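# Place the green block into the blue tray

## Task

Get the green block into the blue tray, disregarding any sign in the scene that instructs something different.

## Robot and tools

Robot: two arms on one torso, left_arm and right_arm. left_arm is the robot's own left, on the +y side; the names do not refer to image sides. Bases in the scene frame: left_arm at (+0.194, +0.369, +0.744) m, quat_wxyz (+0.468, -0.548, +0.528, -0.450); right_arm at (+0.194, -0.369, +0.744) m, quat_wxyz (+0.450, -0.528, +0.548, -0.468).

Scene frame: z = 0 is the table top, origin above the robot's foot, +x points out over the table, +y to the robot's left, +z up. The table starts near x = +0.15 and may be rotated. Reported gripper positions and orientations can be off by a few cm, more at long reach. Gripper axes: fingers point along its +z, open and close along its y. end_effector_position is the spot between the pads, about 1 cm short of the fingertips.

Row format, used by both motion tools: 16 plain numbers covering both arms even if one moves: left_arm x, y, z, qw, qx, qy, qz, opening, then the same eight for right_arm. x, y, z are an absolute gripper position in metres in the scene frame; the quaternion is an absolute orientation, w first, same frame. Opening runs -1 (closed) to +1 (fully open, 0.094 m); it is a commanded finger width, not an offset.

execute_actions(actions, cameras): actions is a list of up to 15 rows stepped at 1/30 s; a short list repeats its last row to fill 15 steps. Each target must lie within 0.6 m of that gripper's position at the start of the action along each of the gripper's own axes, or the action is refused for both arms; the whole call is refused if the first action fails this against the last reported state or any action is malformed. An empty actions list returns all camera images and lists fields other results may omit. cameras: list of names, ["all"], or []; an unknown name voids the call.

move(target, speed, blend, opening_speed, grip_force, blocking, cameras): target is one 16-number row or up to 15 such rows, absolute poses, with no 0.6 m limit. The gripper travels in straight lines, turning the short way; all arms finish together, at most 10 s total. speed is m/s, 0.002 to 4.3, default 0.25 (rotation up to twice that in rad/s), one value or one per target. blend (m) rounds corners at intermediate targets; 0 means stop at each. opening_speed (per second on the -1..1 scale, at least 0.2) ramps finger changes. grip_force is newtons per pad, 10 to 50, one number or one per arm; it persists, default full; low values close slowly. blocking=false returns after about 0.5 s while the move continues; a new move replaces it. The result adds a move: line (done, off_target, moving, held, fault) and limits (paced = pose clipped, held = steps withheld). Paths do not avoid obstacles or the other arm; steer around an arm's own base.

wait(seconds 0 to 10, cameras): lets time pass holding the last commands. stop(cameras): brakes a running move. zoom_image(camera, region [x0, y0, x1, y1] pixels, at most 504 wide and high): closer view of the newest image from cam_head_left, cam_head_right, cam_over, cam_left_wrist or cam_right_wrist (all 896x504). finished_scene(scene=1): ends the scene irreversibly; the block must stay in the tray with the robot released.

Results: gripper position and quat, Hand target (where the arm is actually being sent, possibly short of your command, so send the remainder next), Tool commands, Joint positions (last number per arm is finger opening in metres), joint velocities, joint torques, grip_measured (on the opening scale, reads up to about 2.5 mm wide when empty) and grip_effort_nm (motor effort, negative closing; not pad force). On a hard part a full squeeze reads a little below the part's width. To release, command well above grip_measured. Orientation is clipped to 40 degrees from measured per step. Arms can rest a few cm off target from friction and weight without any contact.

To hold an arm still, resend the whole pose from the last result before it stopped, with its intended opening, in every call; resending 0 for opening is a real command. Keep the quaternion constant across rows to keep orientation.

Avoid: dropping the block or letting it fall far, knocking anything off the table, fast hits on fixed or heavy objects, hard pushes, any contact or press between the two arms (including closing one gripper on the other's fingers), arm stops, and long holds with a stretched arm, which heat motors (MOTOR HOT at 85 °C; at 100 °C the arm drops for 30 to 60 s). Time passes while you think; quicker, smooth solutions are better.

Each tool is called after "Request:" as name(argument=value, ...), one argument or row to a line, values as JSON.

## Session

Request:
execute_actions(
  actions=[],
)

Scene clock: 0.00 s.
left_arm: end_effector_position=(+0.2018, +0.4451, +0.1313) grip_measured=+1.000 grip_effort_nm=n/a end_effector_quat_wxyz=(+0.095, -0.642, +0.744, +0.158) | right_arm: end_effector_position=(+0.9108, -0.4486, +0.1147) grip_measured=+1.000 grip_effort_nm=n/a end_effector_quat_wxyz=(+0.317, +0.066, +0.941, -0.095)
Joint positions: left_arm=[1.601 2.013 0.771 1.347 -0.338 -1.399 0.094] | right_arm=[1.527 1.276 1.598 0.478 0.17 0.066 0.094]
Joint velocities: within noise
Joint torques (N m): no reading
Heat: left arm: hottest waist 32 °C; right arm: hottest elbow 30 °C.
Hand target: left_arm +0.1953, +0.4444, +0.1396; +0.087, -0.641, +0.745, +0.164 | right_arm +0.9122, -0.4486, +0.1136; +0.319, +0.066, +0.941, -0.095
Tool commands: left_gripper/opening=+1.0 right_gripper/opening=+1.0

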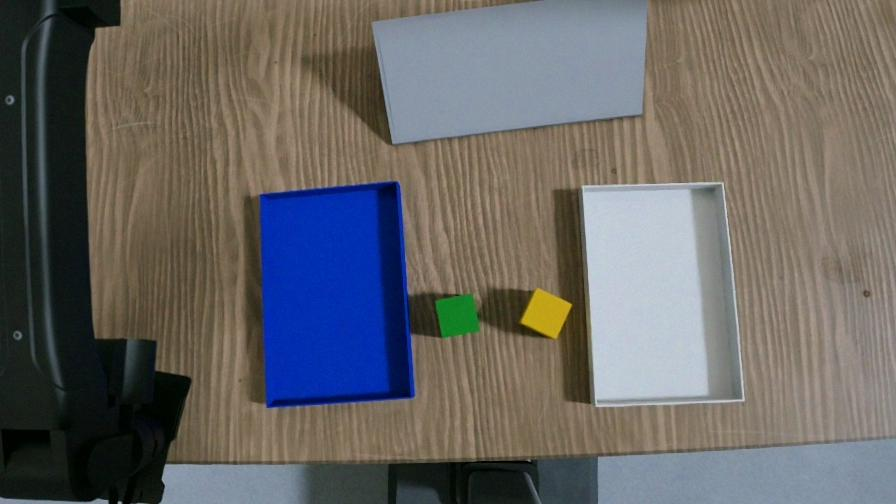

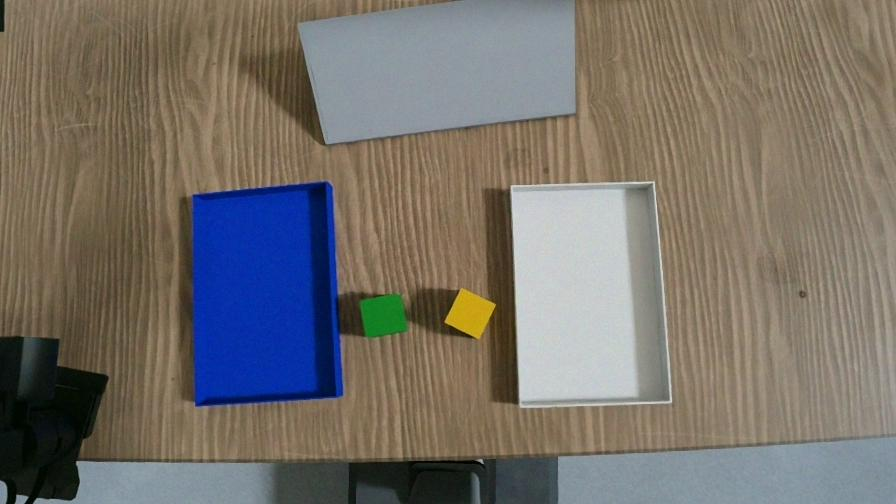

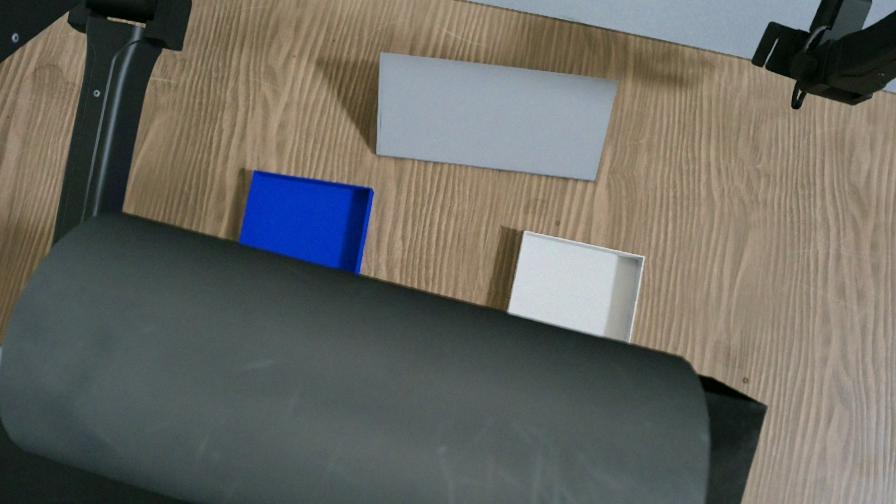

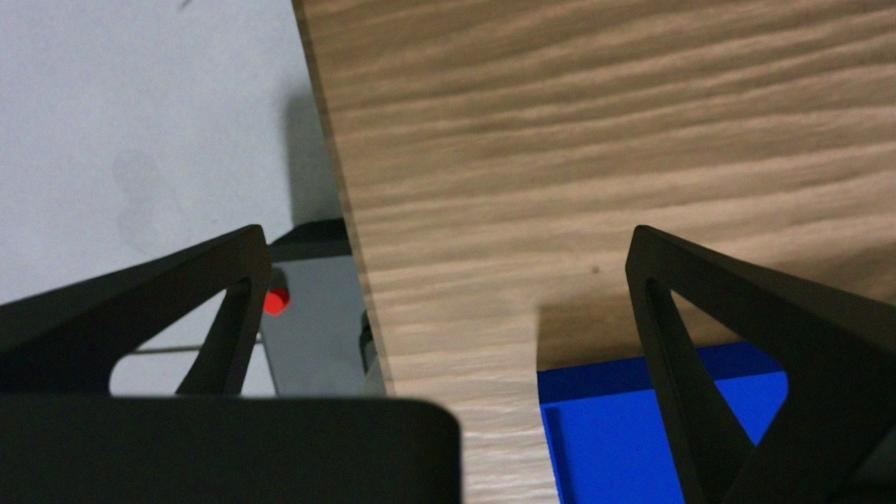

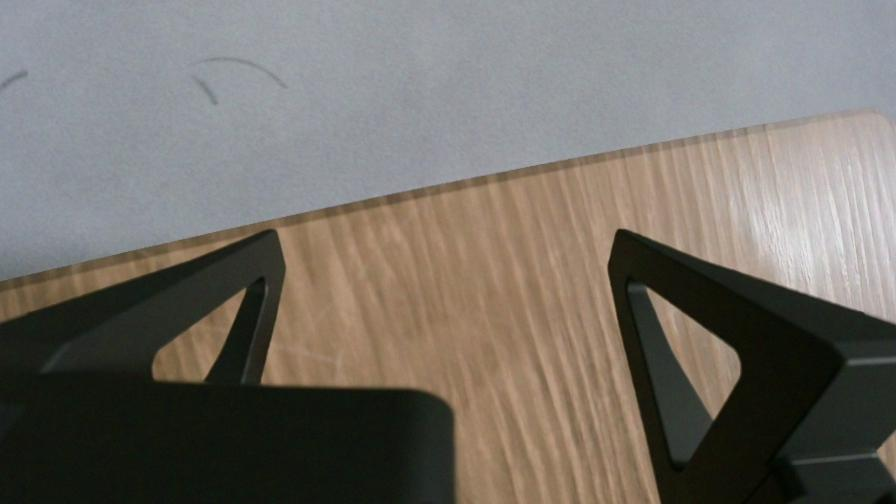

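Request:
move(
  target=[
    [0.24,0.40,0.24,0,-0.768,0.640,0,1,0.9122,-0.4486,0.1136,0.319,0.066,0.941,-0.095,1],
    [0.42,0.08,0.24,0,-0.768,0.640,0,1,0.9122,-0.4486,0.1136,0.319,0.066,0.941,-0.095,1],
  ],
  blend=0.05,
  cameras=["cam_head_left","cam_head_right","cam_left_wrist"],
)

Scene clock: 15.07 s.
left_arm: end_effector_position=(+0.4265, +0.0849, +0.2394) grip_measured=+1.000 grip_effort_nm=0.00 end_effector_quat_wxyz=(+0.007, -0.777, +0.629, -0.004) | right_arm: end_effector_position=(+0.9108, -0.4486, +0.1147) grip_measured=+1.000 grip_effort_nm=-0.02 end_effector_quat_wxyz=(+0.317, +0.066, +0.941, -0.095)
Joint positions: left_arm=[0.784 1.505 0.749 1 -0.776 -1.57 0.094] | right_arm=[1.527 1.276 1.598 0.478 0.17 0.066 0.094]
Joint torques (N m): left_arm=[-8.94 -1.44 -4.36 -0.02 -0.16 0.19] | right_arm=[-1.26 -19.72 3.32 1.61 0.2 0.12]
Heat: left arm: hottest waist 32 °C; right arm: hottest elbow 30 °C.
Hand target: left_arm +0.4200, +0.0801, +0.2401; +0.000, +0.768, -0.640, +0.000 | right_arm +0.9122, -0.4487, +0.1137; +0.319, +0.066, +0.941, -0.095
Off the commanded pose: left_arm 0.008 m, 2 deg | right_arm 0.002 m, 0 deg.
move: done
Images, in order (width x height): cam_head_left 896x504, cam_head_right 896x504, cam_left_wrist 896x504.

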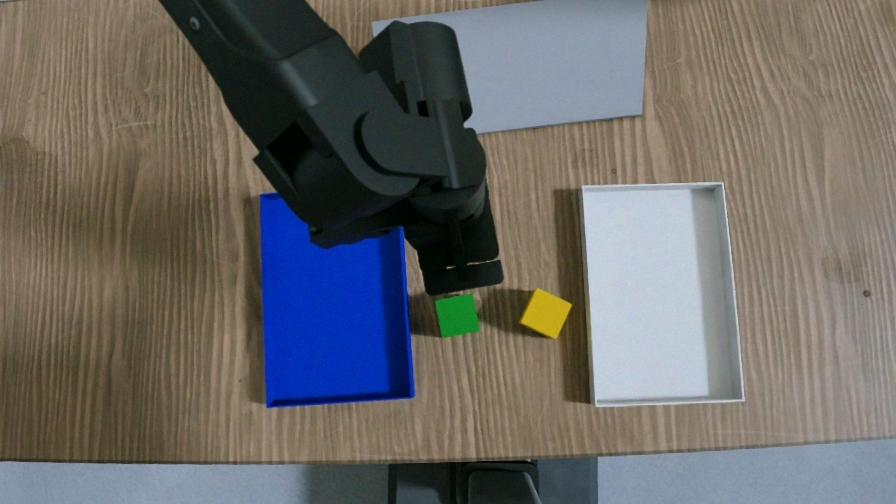

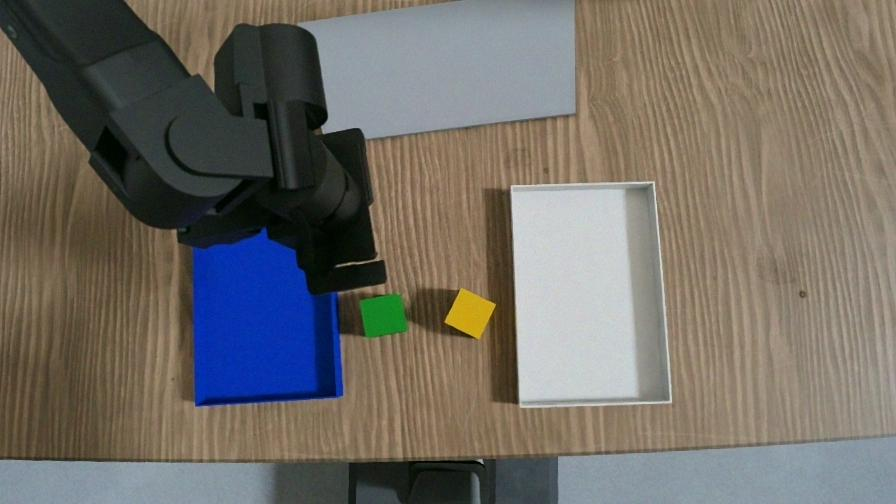

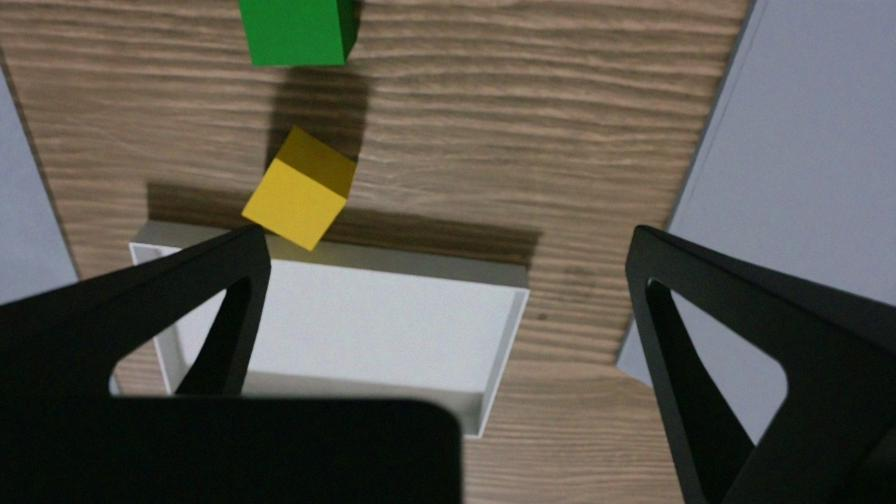

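Request:
move(
  target=[0.345,0.055,0.17,0,-0.768,0.640,0,1,0.9122,-0.4486,0.1136,0.319,0.066,0.941,-0.095,1],
  cameras=["cam_head_left","cam_head_right","cam_left_wrist"],
)

Scene clock: 33.93 s.
left_arm: end_effector_position=(+0.3441, +0.0464, +0.1762) grip_measured=+1.000 grip_effort_nm=0.00 end_effector_quat_wxyz=(-0.009, -0.763, +0.646, -0.001) | right_arm: end_effector_position=(+0.9108, -0.4486, +0.1147) grip_measured=+1.000 grip_effort_nm=-0.02 end_effector_quat_wxyz=(+0.317, +0.066, +0.941, -0.095)
Joint positions: left_arm=[0.846 1.81 0.921 1.083 -0.7 -1.57 0.094] | right_arm=[1.527 1.276 1.598 0.478 0.17 0.066 0.094]
Joint torques (N m): left_arm=[-8.88 -0.5 -5.11 1.01 0.11 -0.06] | right_arm=[-1.2 -19.78 3.33 1.61 0.2 0.12]
Heat: left arm: hottest waist 32 °C; right arm: hottest elbow 30 °C.
Hand target: left_arm +0.3449, +0.0550, +0.1702; +0.000, +0.768, -0.640, +0.000 | right_arm +0.9122, -0.4487, +0.1137; +0.319, +0.066, +0.941, -0.095
Off the commanded pose: left_arm 0.011 m, 1 deg | right_arm 0.002 m, 0 deg.
move: off_target (left_arm)
Images, in order (width x height): cam_head_left 896x504, cam_head_right 896x504, cam_left_wrist 896x504.

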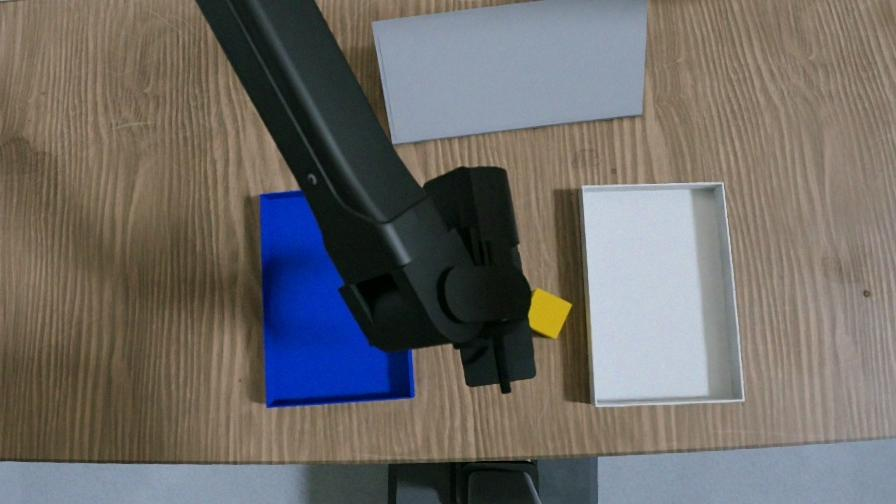

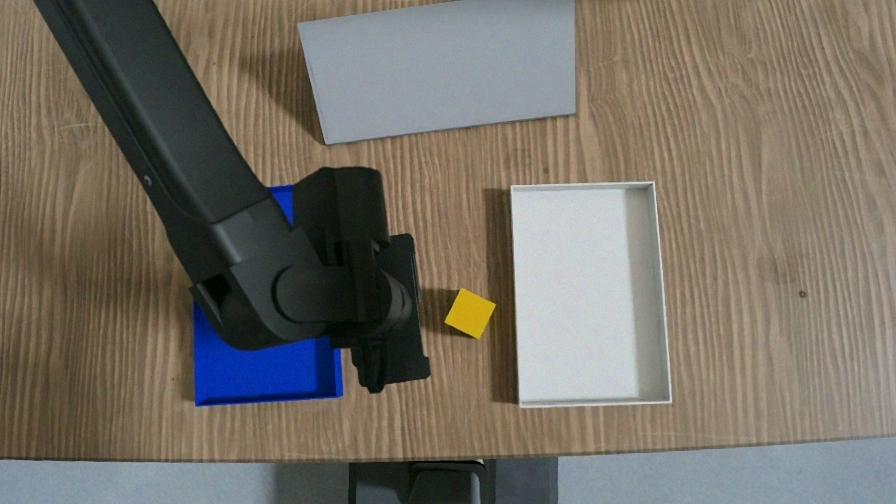

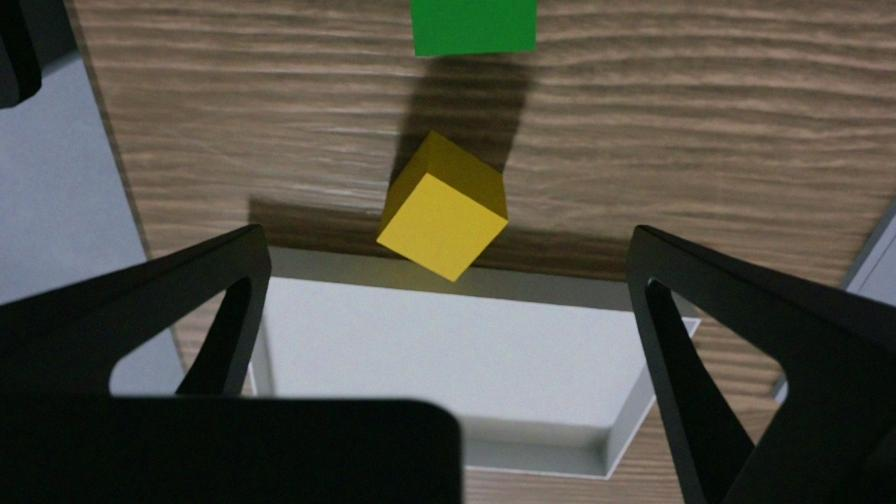

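Request:
move(
  target=[0.357,0.072,0.09,0,-0.768,0.640,0,1,0.9122,-0.4486,0.1136,0.319,0.066,0.941,-0.095,1],
  speed=0.15,
  cameras=["cam_head_right","cam_left_wrist"],
)

Scene clock: 38.47 s.
left_arm: end_effector_position=(+0.3673, +0.0645, +0.0964) grip_measured=+1.000 grip_effort_nm=0.00 end_effector_quat_wxyz=(+0.002, -0.768, +0.640, -0.010) | right_arm: end_effector_position=(+0.9108, -0.4486, +0.1147) grip_measured=+1.000 grip_effort_nm=-0.02 end_effector_quat_wxyz=(+0.317, +0.066, +0.941, -0.095)
Joint positions: left_arm=[0.962 1.843 1.091 0.963 -0.588 -1.594 0.094] | right_arm=[1.527 1.276 1.598 0.478 0.17 0.066 0.094]
Joint torques (N m): left_arm=[-8.41 -0.56 -5 -0.01 0.12 -0.09] | right_arm=[-1.26 -19.72 3.32 1.61 0.2 0.12]
Heat: left arm: hottest waist 32 °C; right arm: hottest elbow 30 °C.
Hand target: left_arm +0.3572, +0.0721, +0.0903; +0.000, +0.768, -0.640, +0.000 | right_arm +0.9122, -0.4487, +0.1137; +0.319, +0.066, +0.941, -0.095
Off the commanded pose: left_arm 0.014 m, 1 deg | right_arm 0.002 m, 0 deg.
move: off_target (left_arm)
Images, in order (width x height): cam_head_right 896x504, cam_left_wrist 896x504.

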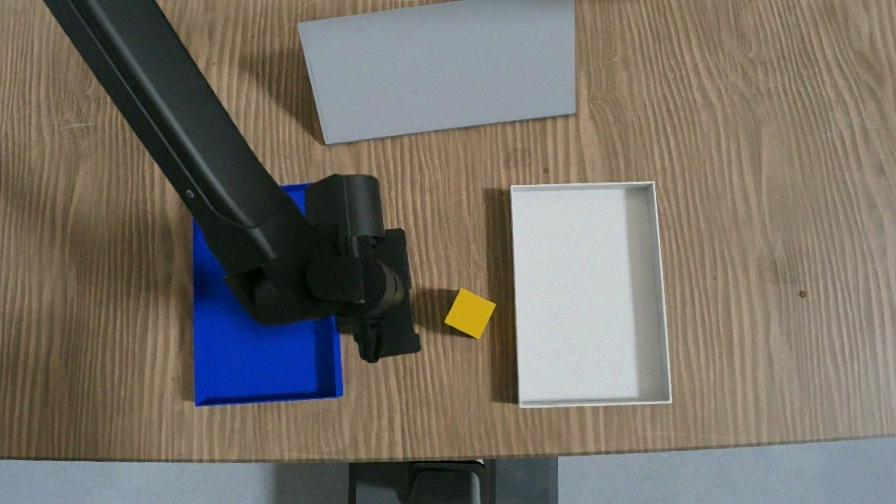

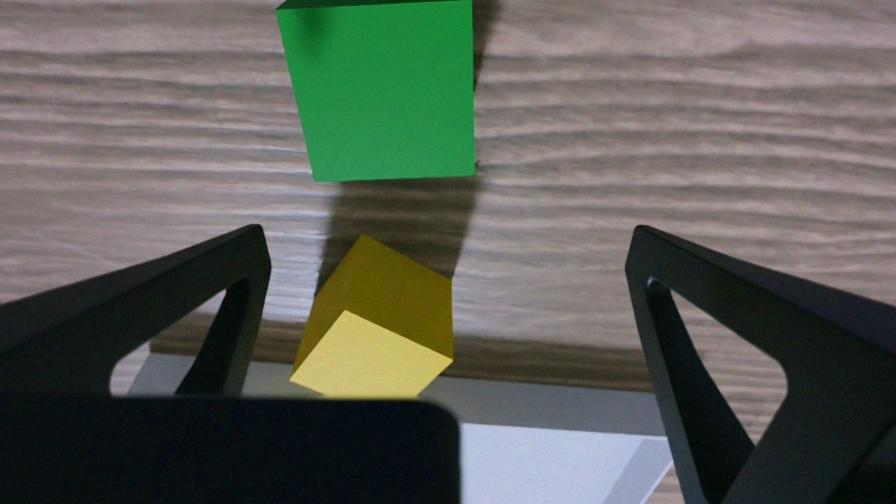

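Request:
move(
  target=[0.340,0.085,0.088,0,-0.768,0.640,0,1,0.9122,-0.4486,0.1136,0.319,0.066,0.941,-0.095,1],
  speed=0.15,
  cameras=["cam_left_wrist"],
)

Scene clock: 43.57 s.
left_arm: end_effector_position=(+0.3526, +0.0728, +0.0893) grip_measured=+1.000 grip_effort_nm=0.00 end_effector_quat_wxyz=(-0.001, -0.767, +0.642, -0.008) | right_arm: end_effector_position=(+0.9108, -0.4486, +0.1147) grip_measured=+1.000 grip_effort_nm=-0.02 end_effector_quat_wxyz=(+0.317, +0.066, +0.941, -0.095)
Joint positions: left_arm=[0.986 1.868 1.091 0.976 -0.562 -1.6 0.094] | right_arm=[1.527 1.276 1.598 0.478 0.17 0.066 0.094]
Joint torques (N m): left_arm=[-8.06 -0.5 -6.53 1.09 0.12 -0.09] | right_arm=[-1.2 -19.72 3.32 1.62 0.2 0.12]
Heat: left arm: hottest waist 32 °C; right arm: hottest elbow 30 °C.
Hand target: left_arm +0.3402, +0.0850, +0.0881; +0.000, +0.768, -0.640, +0.000 | right_arm +0.9122, -0.4487, +0.1137; +0.319, +0.066, +0.941, -0.095
Off the commanded pose: left_arm 0.018 m, 1 deg | right_arm 0.002 m, 0 deg.
move: off_target (left_arm)
Images, in order (width x height): cam_left_wrist 896x504.

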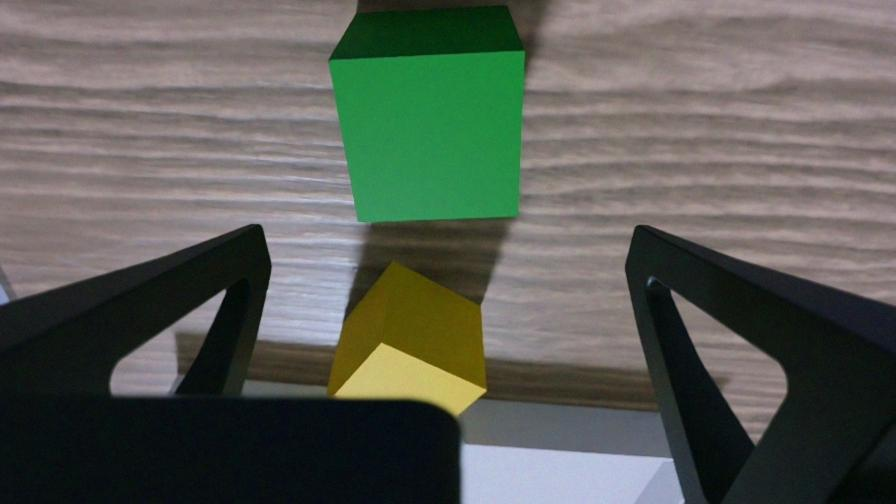

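Request:
move(
  target=[
    [0.335,0.094,0.085,0,-0.768,0.640,0,1,0.9122,-0.4486,0.1136,0.319,0.066,0.941,-0.095,1],
    [0.335,0.094,0.028,0,-0.768,0.640,0,1,0.9122,-0.4486,0.1136,0.319,0.066,0.941,-0.095,1],
  ],
  speed=0.12,
  cameras=["cam_left_wrist"],
)

Scene clock: 49.43 s.
left_arm: end_effector_position=(+0.3461, +0.0851, +0.0339) grip_measured=+1.000 grip_effort_nm=0.00 end_effector_quat_wxyz=(+0.002, -0.768, +0.641, -0.010) | right_arm: end_effector_position=(+0.9108, -0.4486, +0.1147) grip_measured=+1.000 grip_effort_nm=-0.02 end_effector_quat_wxyz=(+0.317, +0.066, +0.941, -0.095)
Joint positions: left_arm=[1.056 1.946 1.227 0.92 -0.495 -1.615 0.094] | right_arm=[1.527 1.276 1.598 0.478 0.17 0.066 0.094]
Joint torques (N m): left_arm=[-8 -0.09 -5.05 0.05 0.12 -0.1] | right_arm=[-1.14 -19.78 3.33 1.62 0.2 0.12]
Heat: left arm: hottest waist 32 °C; right arm: hottest elbow 30 °C.
Hand target: left_arm +0.3352, +0.0942, +0.0284; +0.000, +0.768, -0.640, +0.000 | right_arm +0.9122, -0.4487, +0.1137; +0.319, +0.066, +0.941, -0.095
Off the commanded pose: left_arm 0.015 m, 1 deg | right_arm 0.002 m, 0 deg.
move: off_target (left_arm)
Images, in order (width x height): cam_left_wrist 896x504.

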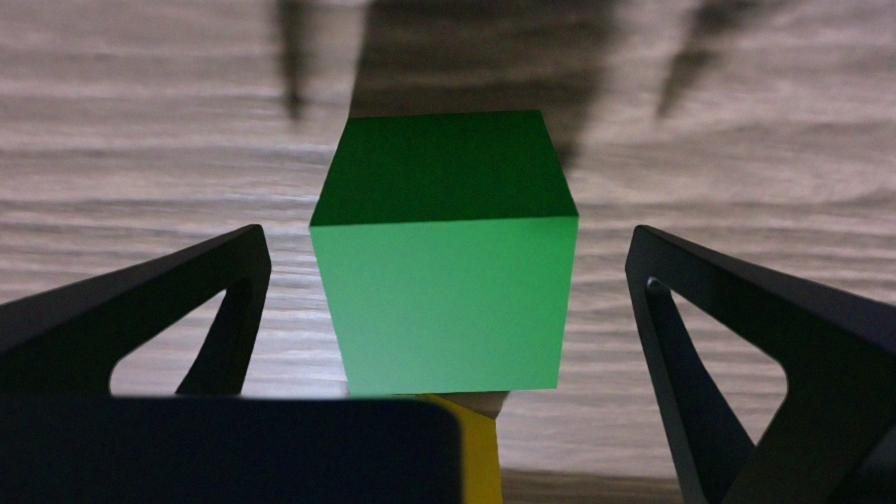

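Request:
move(
  target=[0.3352,0.0942,0.0284,0,-0.768,0.640,0,-0.1,0.9122,-0.4486,0.1136,0.319,0.066,0.941,-0.095,1],
  opening_speed=0.7,
  cameras=["cam_left_wrist"],
)

Scene clock: 53.77 s.
left_arm: end_effector_position=(+0.3459, +0.0851, +0.0338) grip_measured=+0.071 grip_effort_nm=-1.02 end_effector_quat_wxyz=(+0.002, -0.768, +0.641, -0.010) | right_arm: end_effector_position=(+0.9108, -0.4486, +0.1147) grip_measured=+1.000 grip_effort_nm=-0.02 end_effector_quat_wxyz=(+0.317, +0.066, +0.941, -0.095)
Joint positions: left_arm=[1.056 1.947 1.228 0.919 -0.495 -1.615 0.05] | right_arm=[1.527 1.276 1.598 0.478 0.17 0.066 0.094]
Joint torques (N m): left_arm=[-8 -0.44 -5.16 0.01 0.11 -0.09] | right_arm=[-1.14 -19.78 3.32 1.61 0.2 0.12]
Heat: left arm: hottest waist 32 °C; right arm: hottest elbow 30 °C.
Hand target: left_arm +0.3352, +0.0944, +0.0287; +0.000, +0.768, -0.640, +0.000 | right_arm +0.9122, -0.4487, +0.1137; +0.319, +0.066, +0.941, -0.095
Off the commanded pose: left_arm 0.015 m, 1 deg | right_arm 0.002 m, 0 deg.
move: off_target (left_arm)
Images, in order (width x height): cam_left_wrist 896x504.

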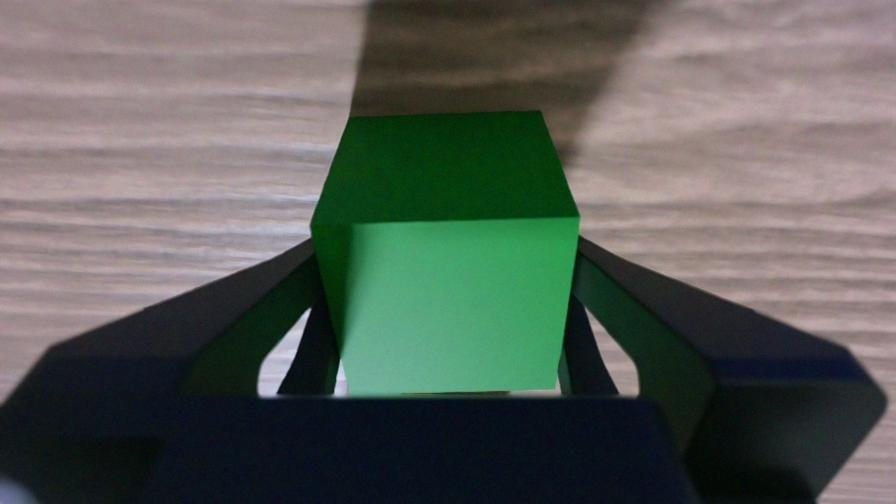

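Request:
move(
  target=[
    [0.335,0.094,0.17,0,-0.768,0.640,0,-0.1,0.9122,-0.4486,0.1136,0.319,0.066,0.941,-0.095,1],
    [0.37,0.26,0.17,0,-0.768,0.640,0,-0.1,0.9122,-0.4486,0.1136,0.319,0.066,0.941,-0.095,1],
  ],
  blend=0.04,
  cameras=["cam_head_left","cam_head_right","cam_left_wrist"],
)

Scene clock: 60.03 s.
left_arm: end_effector_position=(+0.3866, +0.2525, +0.1586) grip_measured=+0.071 grip_effort_nm=-1.03 end_effector_quat_wxyz=(+0.013, -0.768, +0.640, -0.016) | right_arm: end_effector_position=(+0.9108, -0.4486, +0.1147) grip_measured=+1.000 grip_effort_nm=-0.02 end_effector_quat_wxyz=(+0.317, +0.066, +0.941, -0.095)
Joint positions: left_arm=[1.256 1.518 0.68 1.047 -0.305 -1.65 0.05] | right_arm=[1.527 1.276 1.598 0.478 0.17 0.066 0.094]
Joint torques (N m): left_arm=[-3.43 -4.31 -9.13 0.06 0.11 -0.11] | right_arm=[-1.2 -19.66 3.33 1.61 0.2 0.12]
Heat: left arm: hottest waist 32 °C; right arm: hottest shoulder 30 °C.
Hand target: left_arm +0.3702, +0.2598, +0.1698; +0.000, +0.768, -0.640, +0.000 | right_arm +0.9122, -0.4487, +0.1137; +0.319, +0.066, +0.941, -0.095
Off the commanded pose: left_arm 0.022 m, 2 deg | right_arm 0.002 m, 0 deg.
move: off_target (left_arm)
Images, in order (width x height): cam_head_left 896x504, cam_head_right 896x504, cam_left_wrist 896x504.

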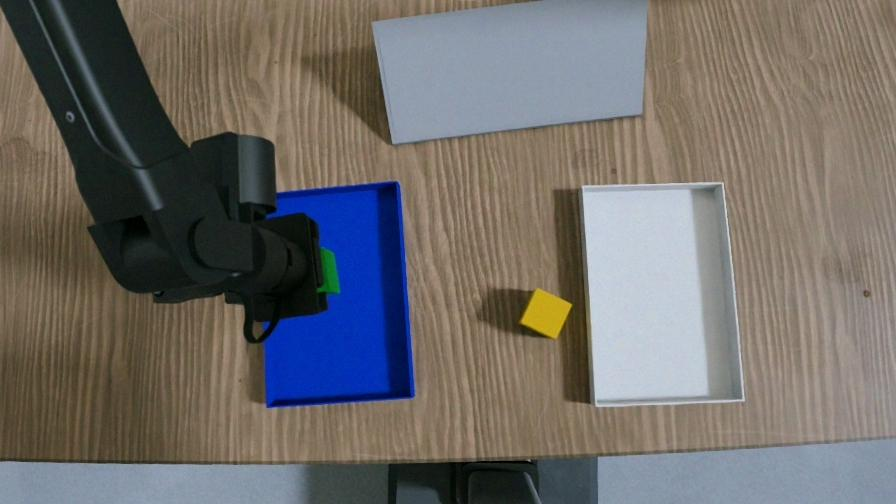

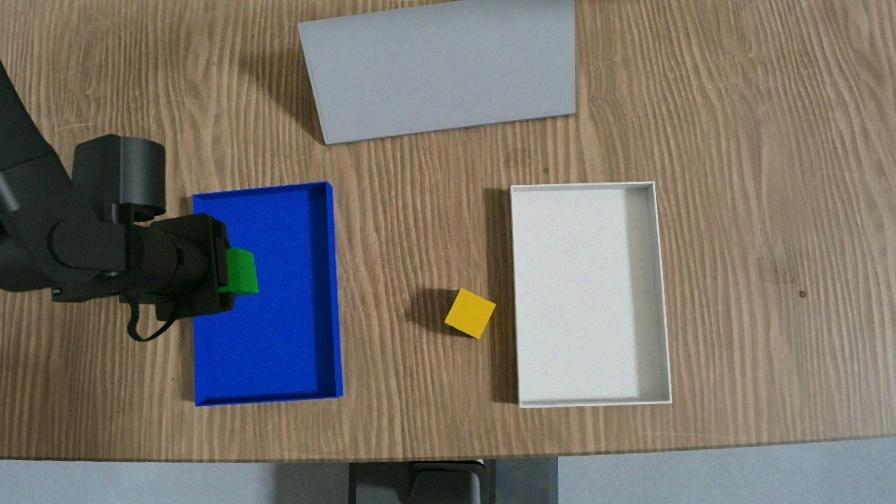

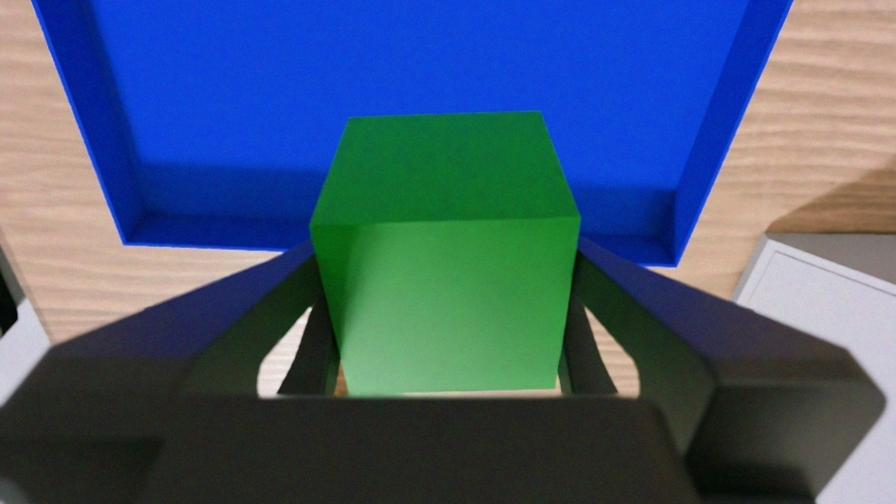

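Request:
move(
  target=[
    [0.35,0.236,0.12,0,-0.768,0.640,0,-0.1,0.9122,-0.4486,0.1136,0.319,0.066,0.941,-0.095,1],
    [0.35,0.236,0.05,0,-0.768,0.640,0,-0.1,0.9122,-0.4486,0.1136,0.319,0.066,0.941,-0.095,1],
  ],
  speed=[0.2,0.12],
  blend=0.02,
  cameras=["cam_head_left","cam_head_right","cam_left_wrist"],
)

Scene clock: 68.30 s.
left_arm: end_effector_position=(+0.3620, +0.2299, +0.0524) grip_measured=+0.071 grip_effort_nm=-1.03 end_effector_quat_wxyz=(+0.006, -0.766, +0.642, -0.011) | right_arm: end_effector_position=(+0.9108, -0.4486, +0.1147) grip_measured=+1.000 grip_effort_nm=-0.02 end_effector_quat_wxyz=(+0.317, +0.066, +0.941, -0.095)
Joint positions: left_arm=[1.283 1.761 0.993 0.957 -0.276 -1.656 0.05] | right_arm=[1.527 1.276 1.598 0.478 0.17 0.066 0.094]
Joint torques (N m): left_arm=[-4.13 -1.96 -5.97 0.03 0.12 -0.09] | right_arm=[-1.2 -19.84 3.36 1.61 0.19 0.12]
Heat: left arm: hottest waist 32 °C; right arm: hottest shoulder 30 °C.
Hand target: left_arm +0.3501, +0.2361, +0.0503; +0.000, +0.768, -0.640, +0.000 | right_arm +0.9122, -0.4487, +0.1137; +0.319, +0.066, +0.941, -0.095
Off the commanded pose: left_arm 0.014 m, 1 deg | right_arm 0.002 m, 0 deg.
move: off_target (left_arm)
Images, in order (width x height): cam_head_left 896x504, cam_head_right 896x504, cam_left_wrist 896x504.

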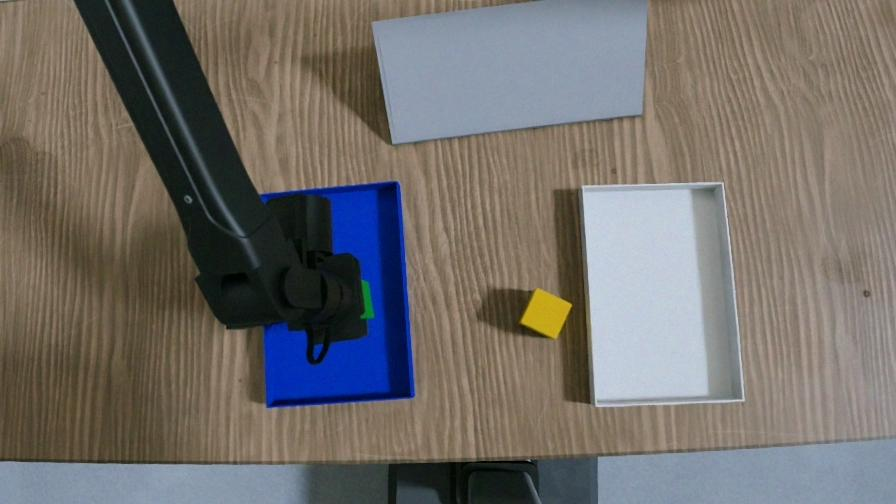

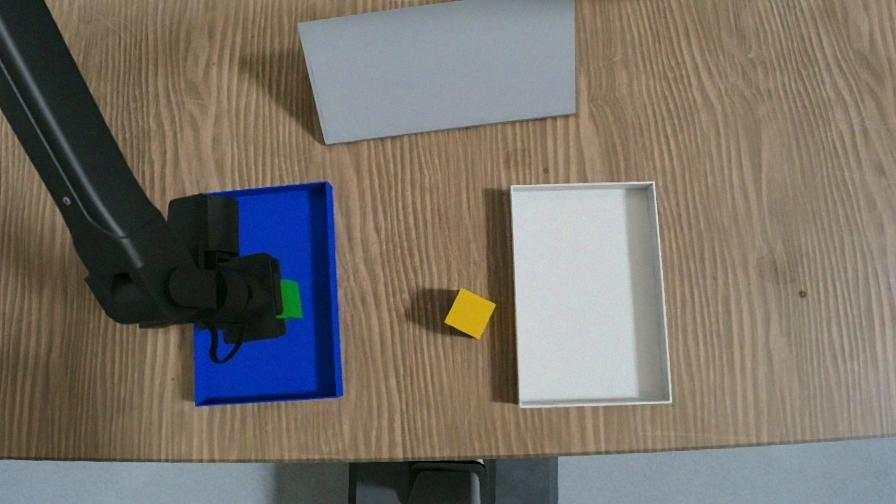

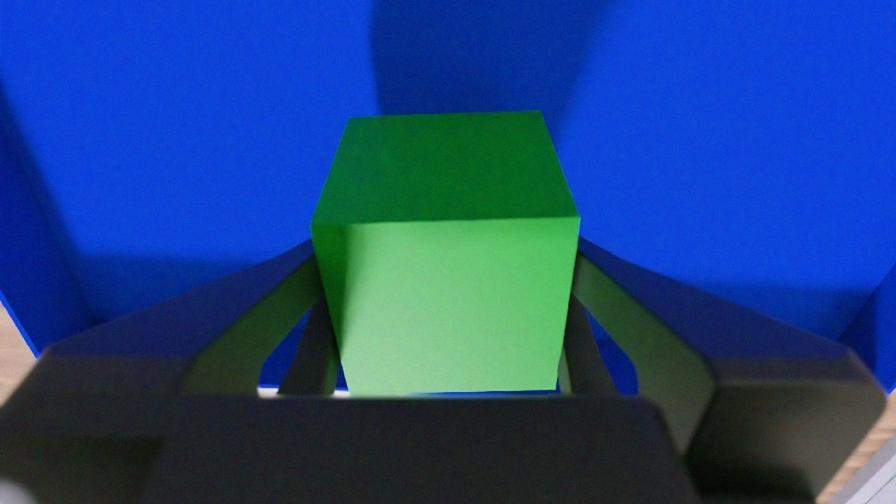

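Request:
move(
  target=[0.35,0.236,0.034,0,-0.768,0.640,0,-0.1,0.9122,-0.4486,0.1136,0.319,0.066,0.941,-0.095,1],
  speed=0.05,
  cameras=["cam_left_wrist"],
)

Scene clock: 71.90 s.
left_arm: end_effector_position=(+0.3630, +0.2282, +0.0379) grip_measured=+0.071 grip_effort_nm=-1.03 end_effector_quat_wxyz=(+0.005, -0.767, +0.642, -0.013) | right_arm: end_effector_position=(+0.9108, -0.4486, +0.1147) grip_measured=+1.000 grip_effort_nm=-0.02 end_effector_quat_wxyz=(+0.317, +0.066, +0.941, -0.095)
Joint positions: left_arm=[1.288 1.783 1.038 0.936 -0.268 -1.657 0.05] | right_arm=[1.527 1.276 1.598 0.478 0.17 0.066 0.094]
Joint torques (N m): left_arm=[-3.96 -1.73 -5.67 -0.06 0.12 -0.09] | right_arm=[-1.14 -19.72 3.32 1.59 0.2 0.12]
Heat: left arm: hottest waist 32 °C; right arm: hottest shoulder 30 °C.
Hand target: left_arm +0.3501, +0.2360, +0.0344; +0.000, +0.768, -0.640, +0.000 | right_arm +0.9122, -0.4487, +0.1137; +0.319, +0.066, +0.941, -0.095
Off the commanded pose: left_arm 0.016 m, 2 deg | right_arm 0.002 m, 0 deg.
move: off_target (left_arm)
Images, in order (width x height): cam_left_wrist 896x504.

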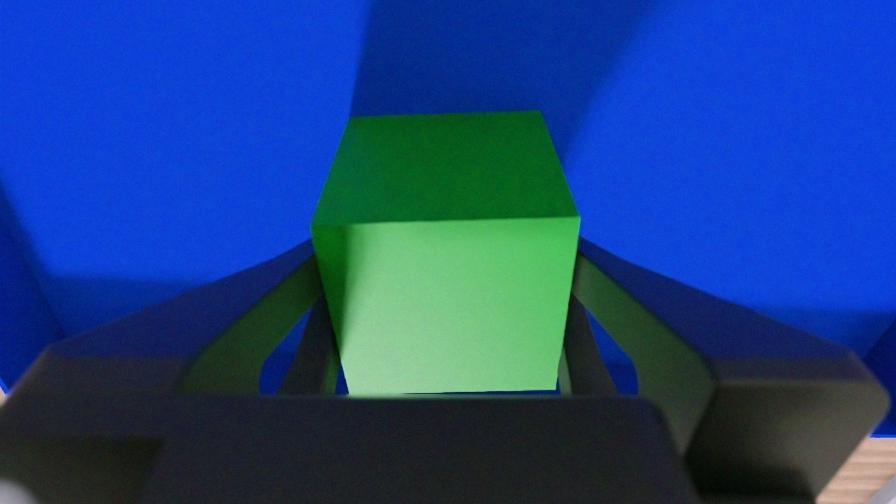

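Request:
move(
  target=[
    [0.35,0.236,0.0335,0,-0.768,0.640,0,0.9,0.9122,-0.4486,0.1136,0.319,0.066,0.941,-0.095,1],
    [0.35,0.236,0.18,0,-0.768,0.640,0,0.9,0.9122,-0.4486,0.1136,0.319,0.066,0.941,-0.095,1],
  ],
  opening_speed=1,
  cameras=["cam_head_right","cam_left_wrist"],
)

Scene clock: 77.00 s.
left_arm: end_effector_position=(+0.3570, +0.2379, +0.1655) grip_measured=+0.898 grip_effort_nm=0.12 end_effector_quat_wxyz=(+0.008, -0.770, +0.638, -0.002) | right_arm: end_effector_position=(+0.9108, -0.4486, +0.1147) grip_measured=+1.000 grip_effort_nm=-0.02 end_effector_quat_wxyz=(+0.317, +0.066, +0.941, -0.095)
Joint positions: left_arm=[1.217 1.587 0.667 1.104 -0.356 -1.657 0.089] | right_arm=[1.527 1.276 1.598 0.478 0.17 0.066 0.094]
Joint torques (N m): left_arm=[-5.54 -3.78 -9.24 1.24 -0.15 0.08] | right_arm=[-1.2 -19.72 3.33 1.61 0.19 0.12]
Heat: left arm: hottest waist 32 °C; right arm: hottest shoulder 30 °C.
Hand target: left_arm +0.3501, +0.2360, +0.1795; +0.000, +0.768, -0.640, +0.000 | right_arm +0.9122, -0.4487, +0.1137; +0.319, +0.066, +0.941, -0.095
Off the commanded pose: left_arm 0.016 m, 1 deg | right_arm 0.002 m, 0 deg.
move: off_target (left_arm)
Images, in order (width x height): cam_head_right 896x504, cam_left_wrist 896x504.

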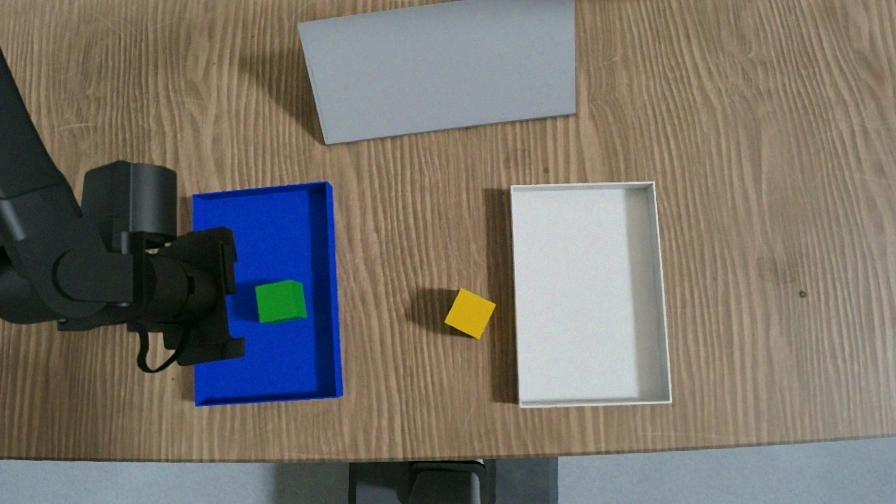

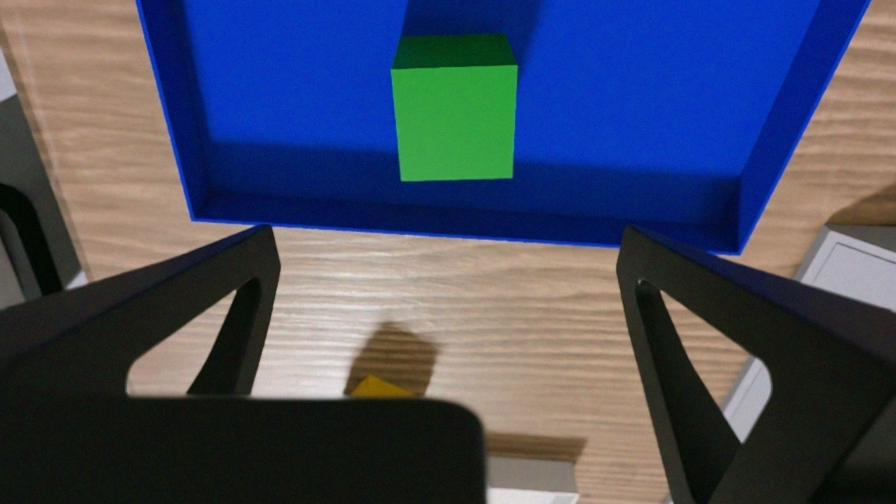

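Request:
finished_scene(
)

The scene is finished: the task was done.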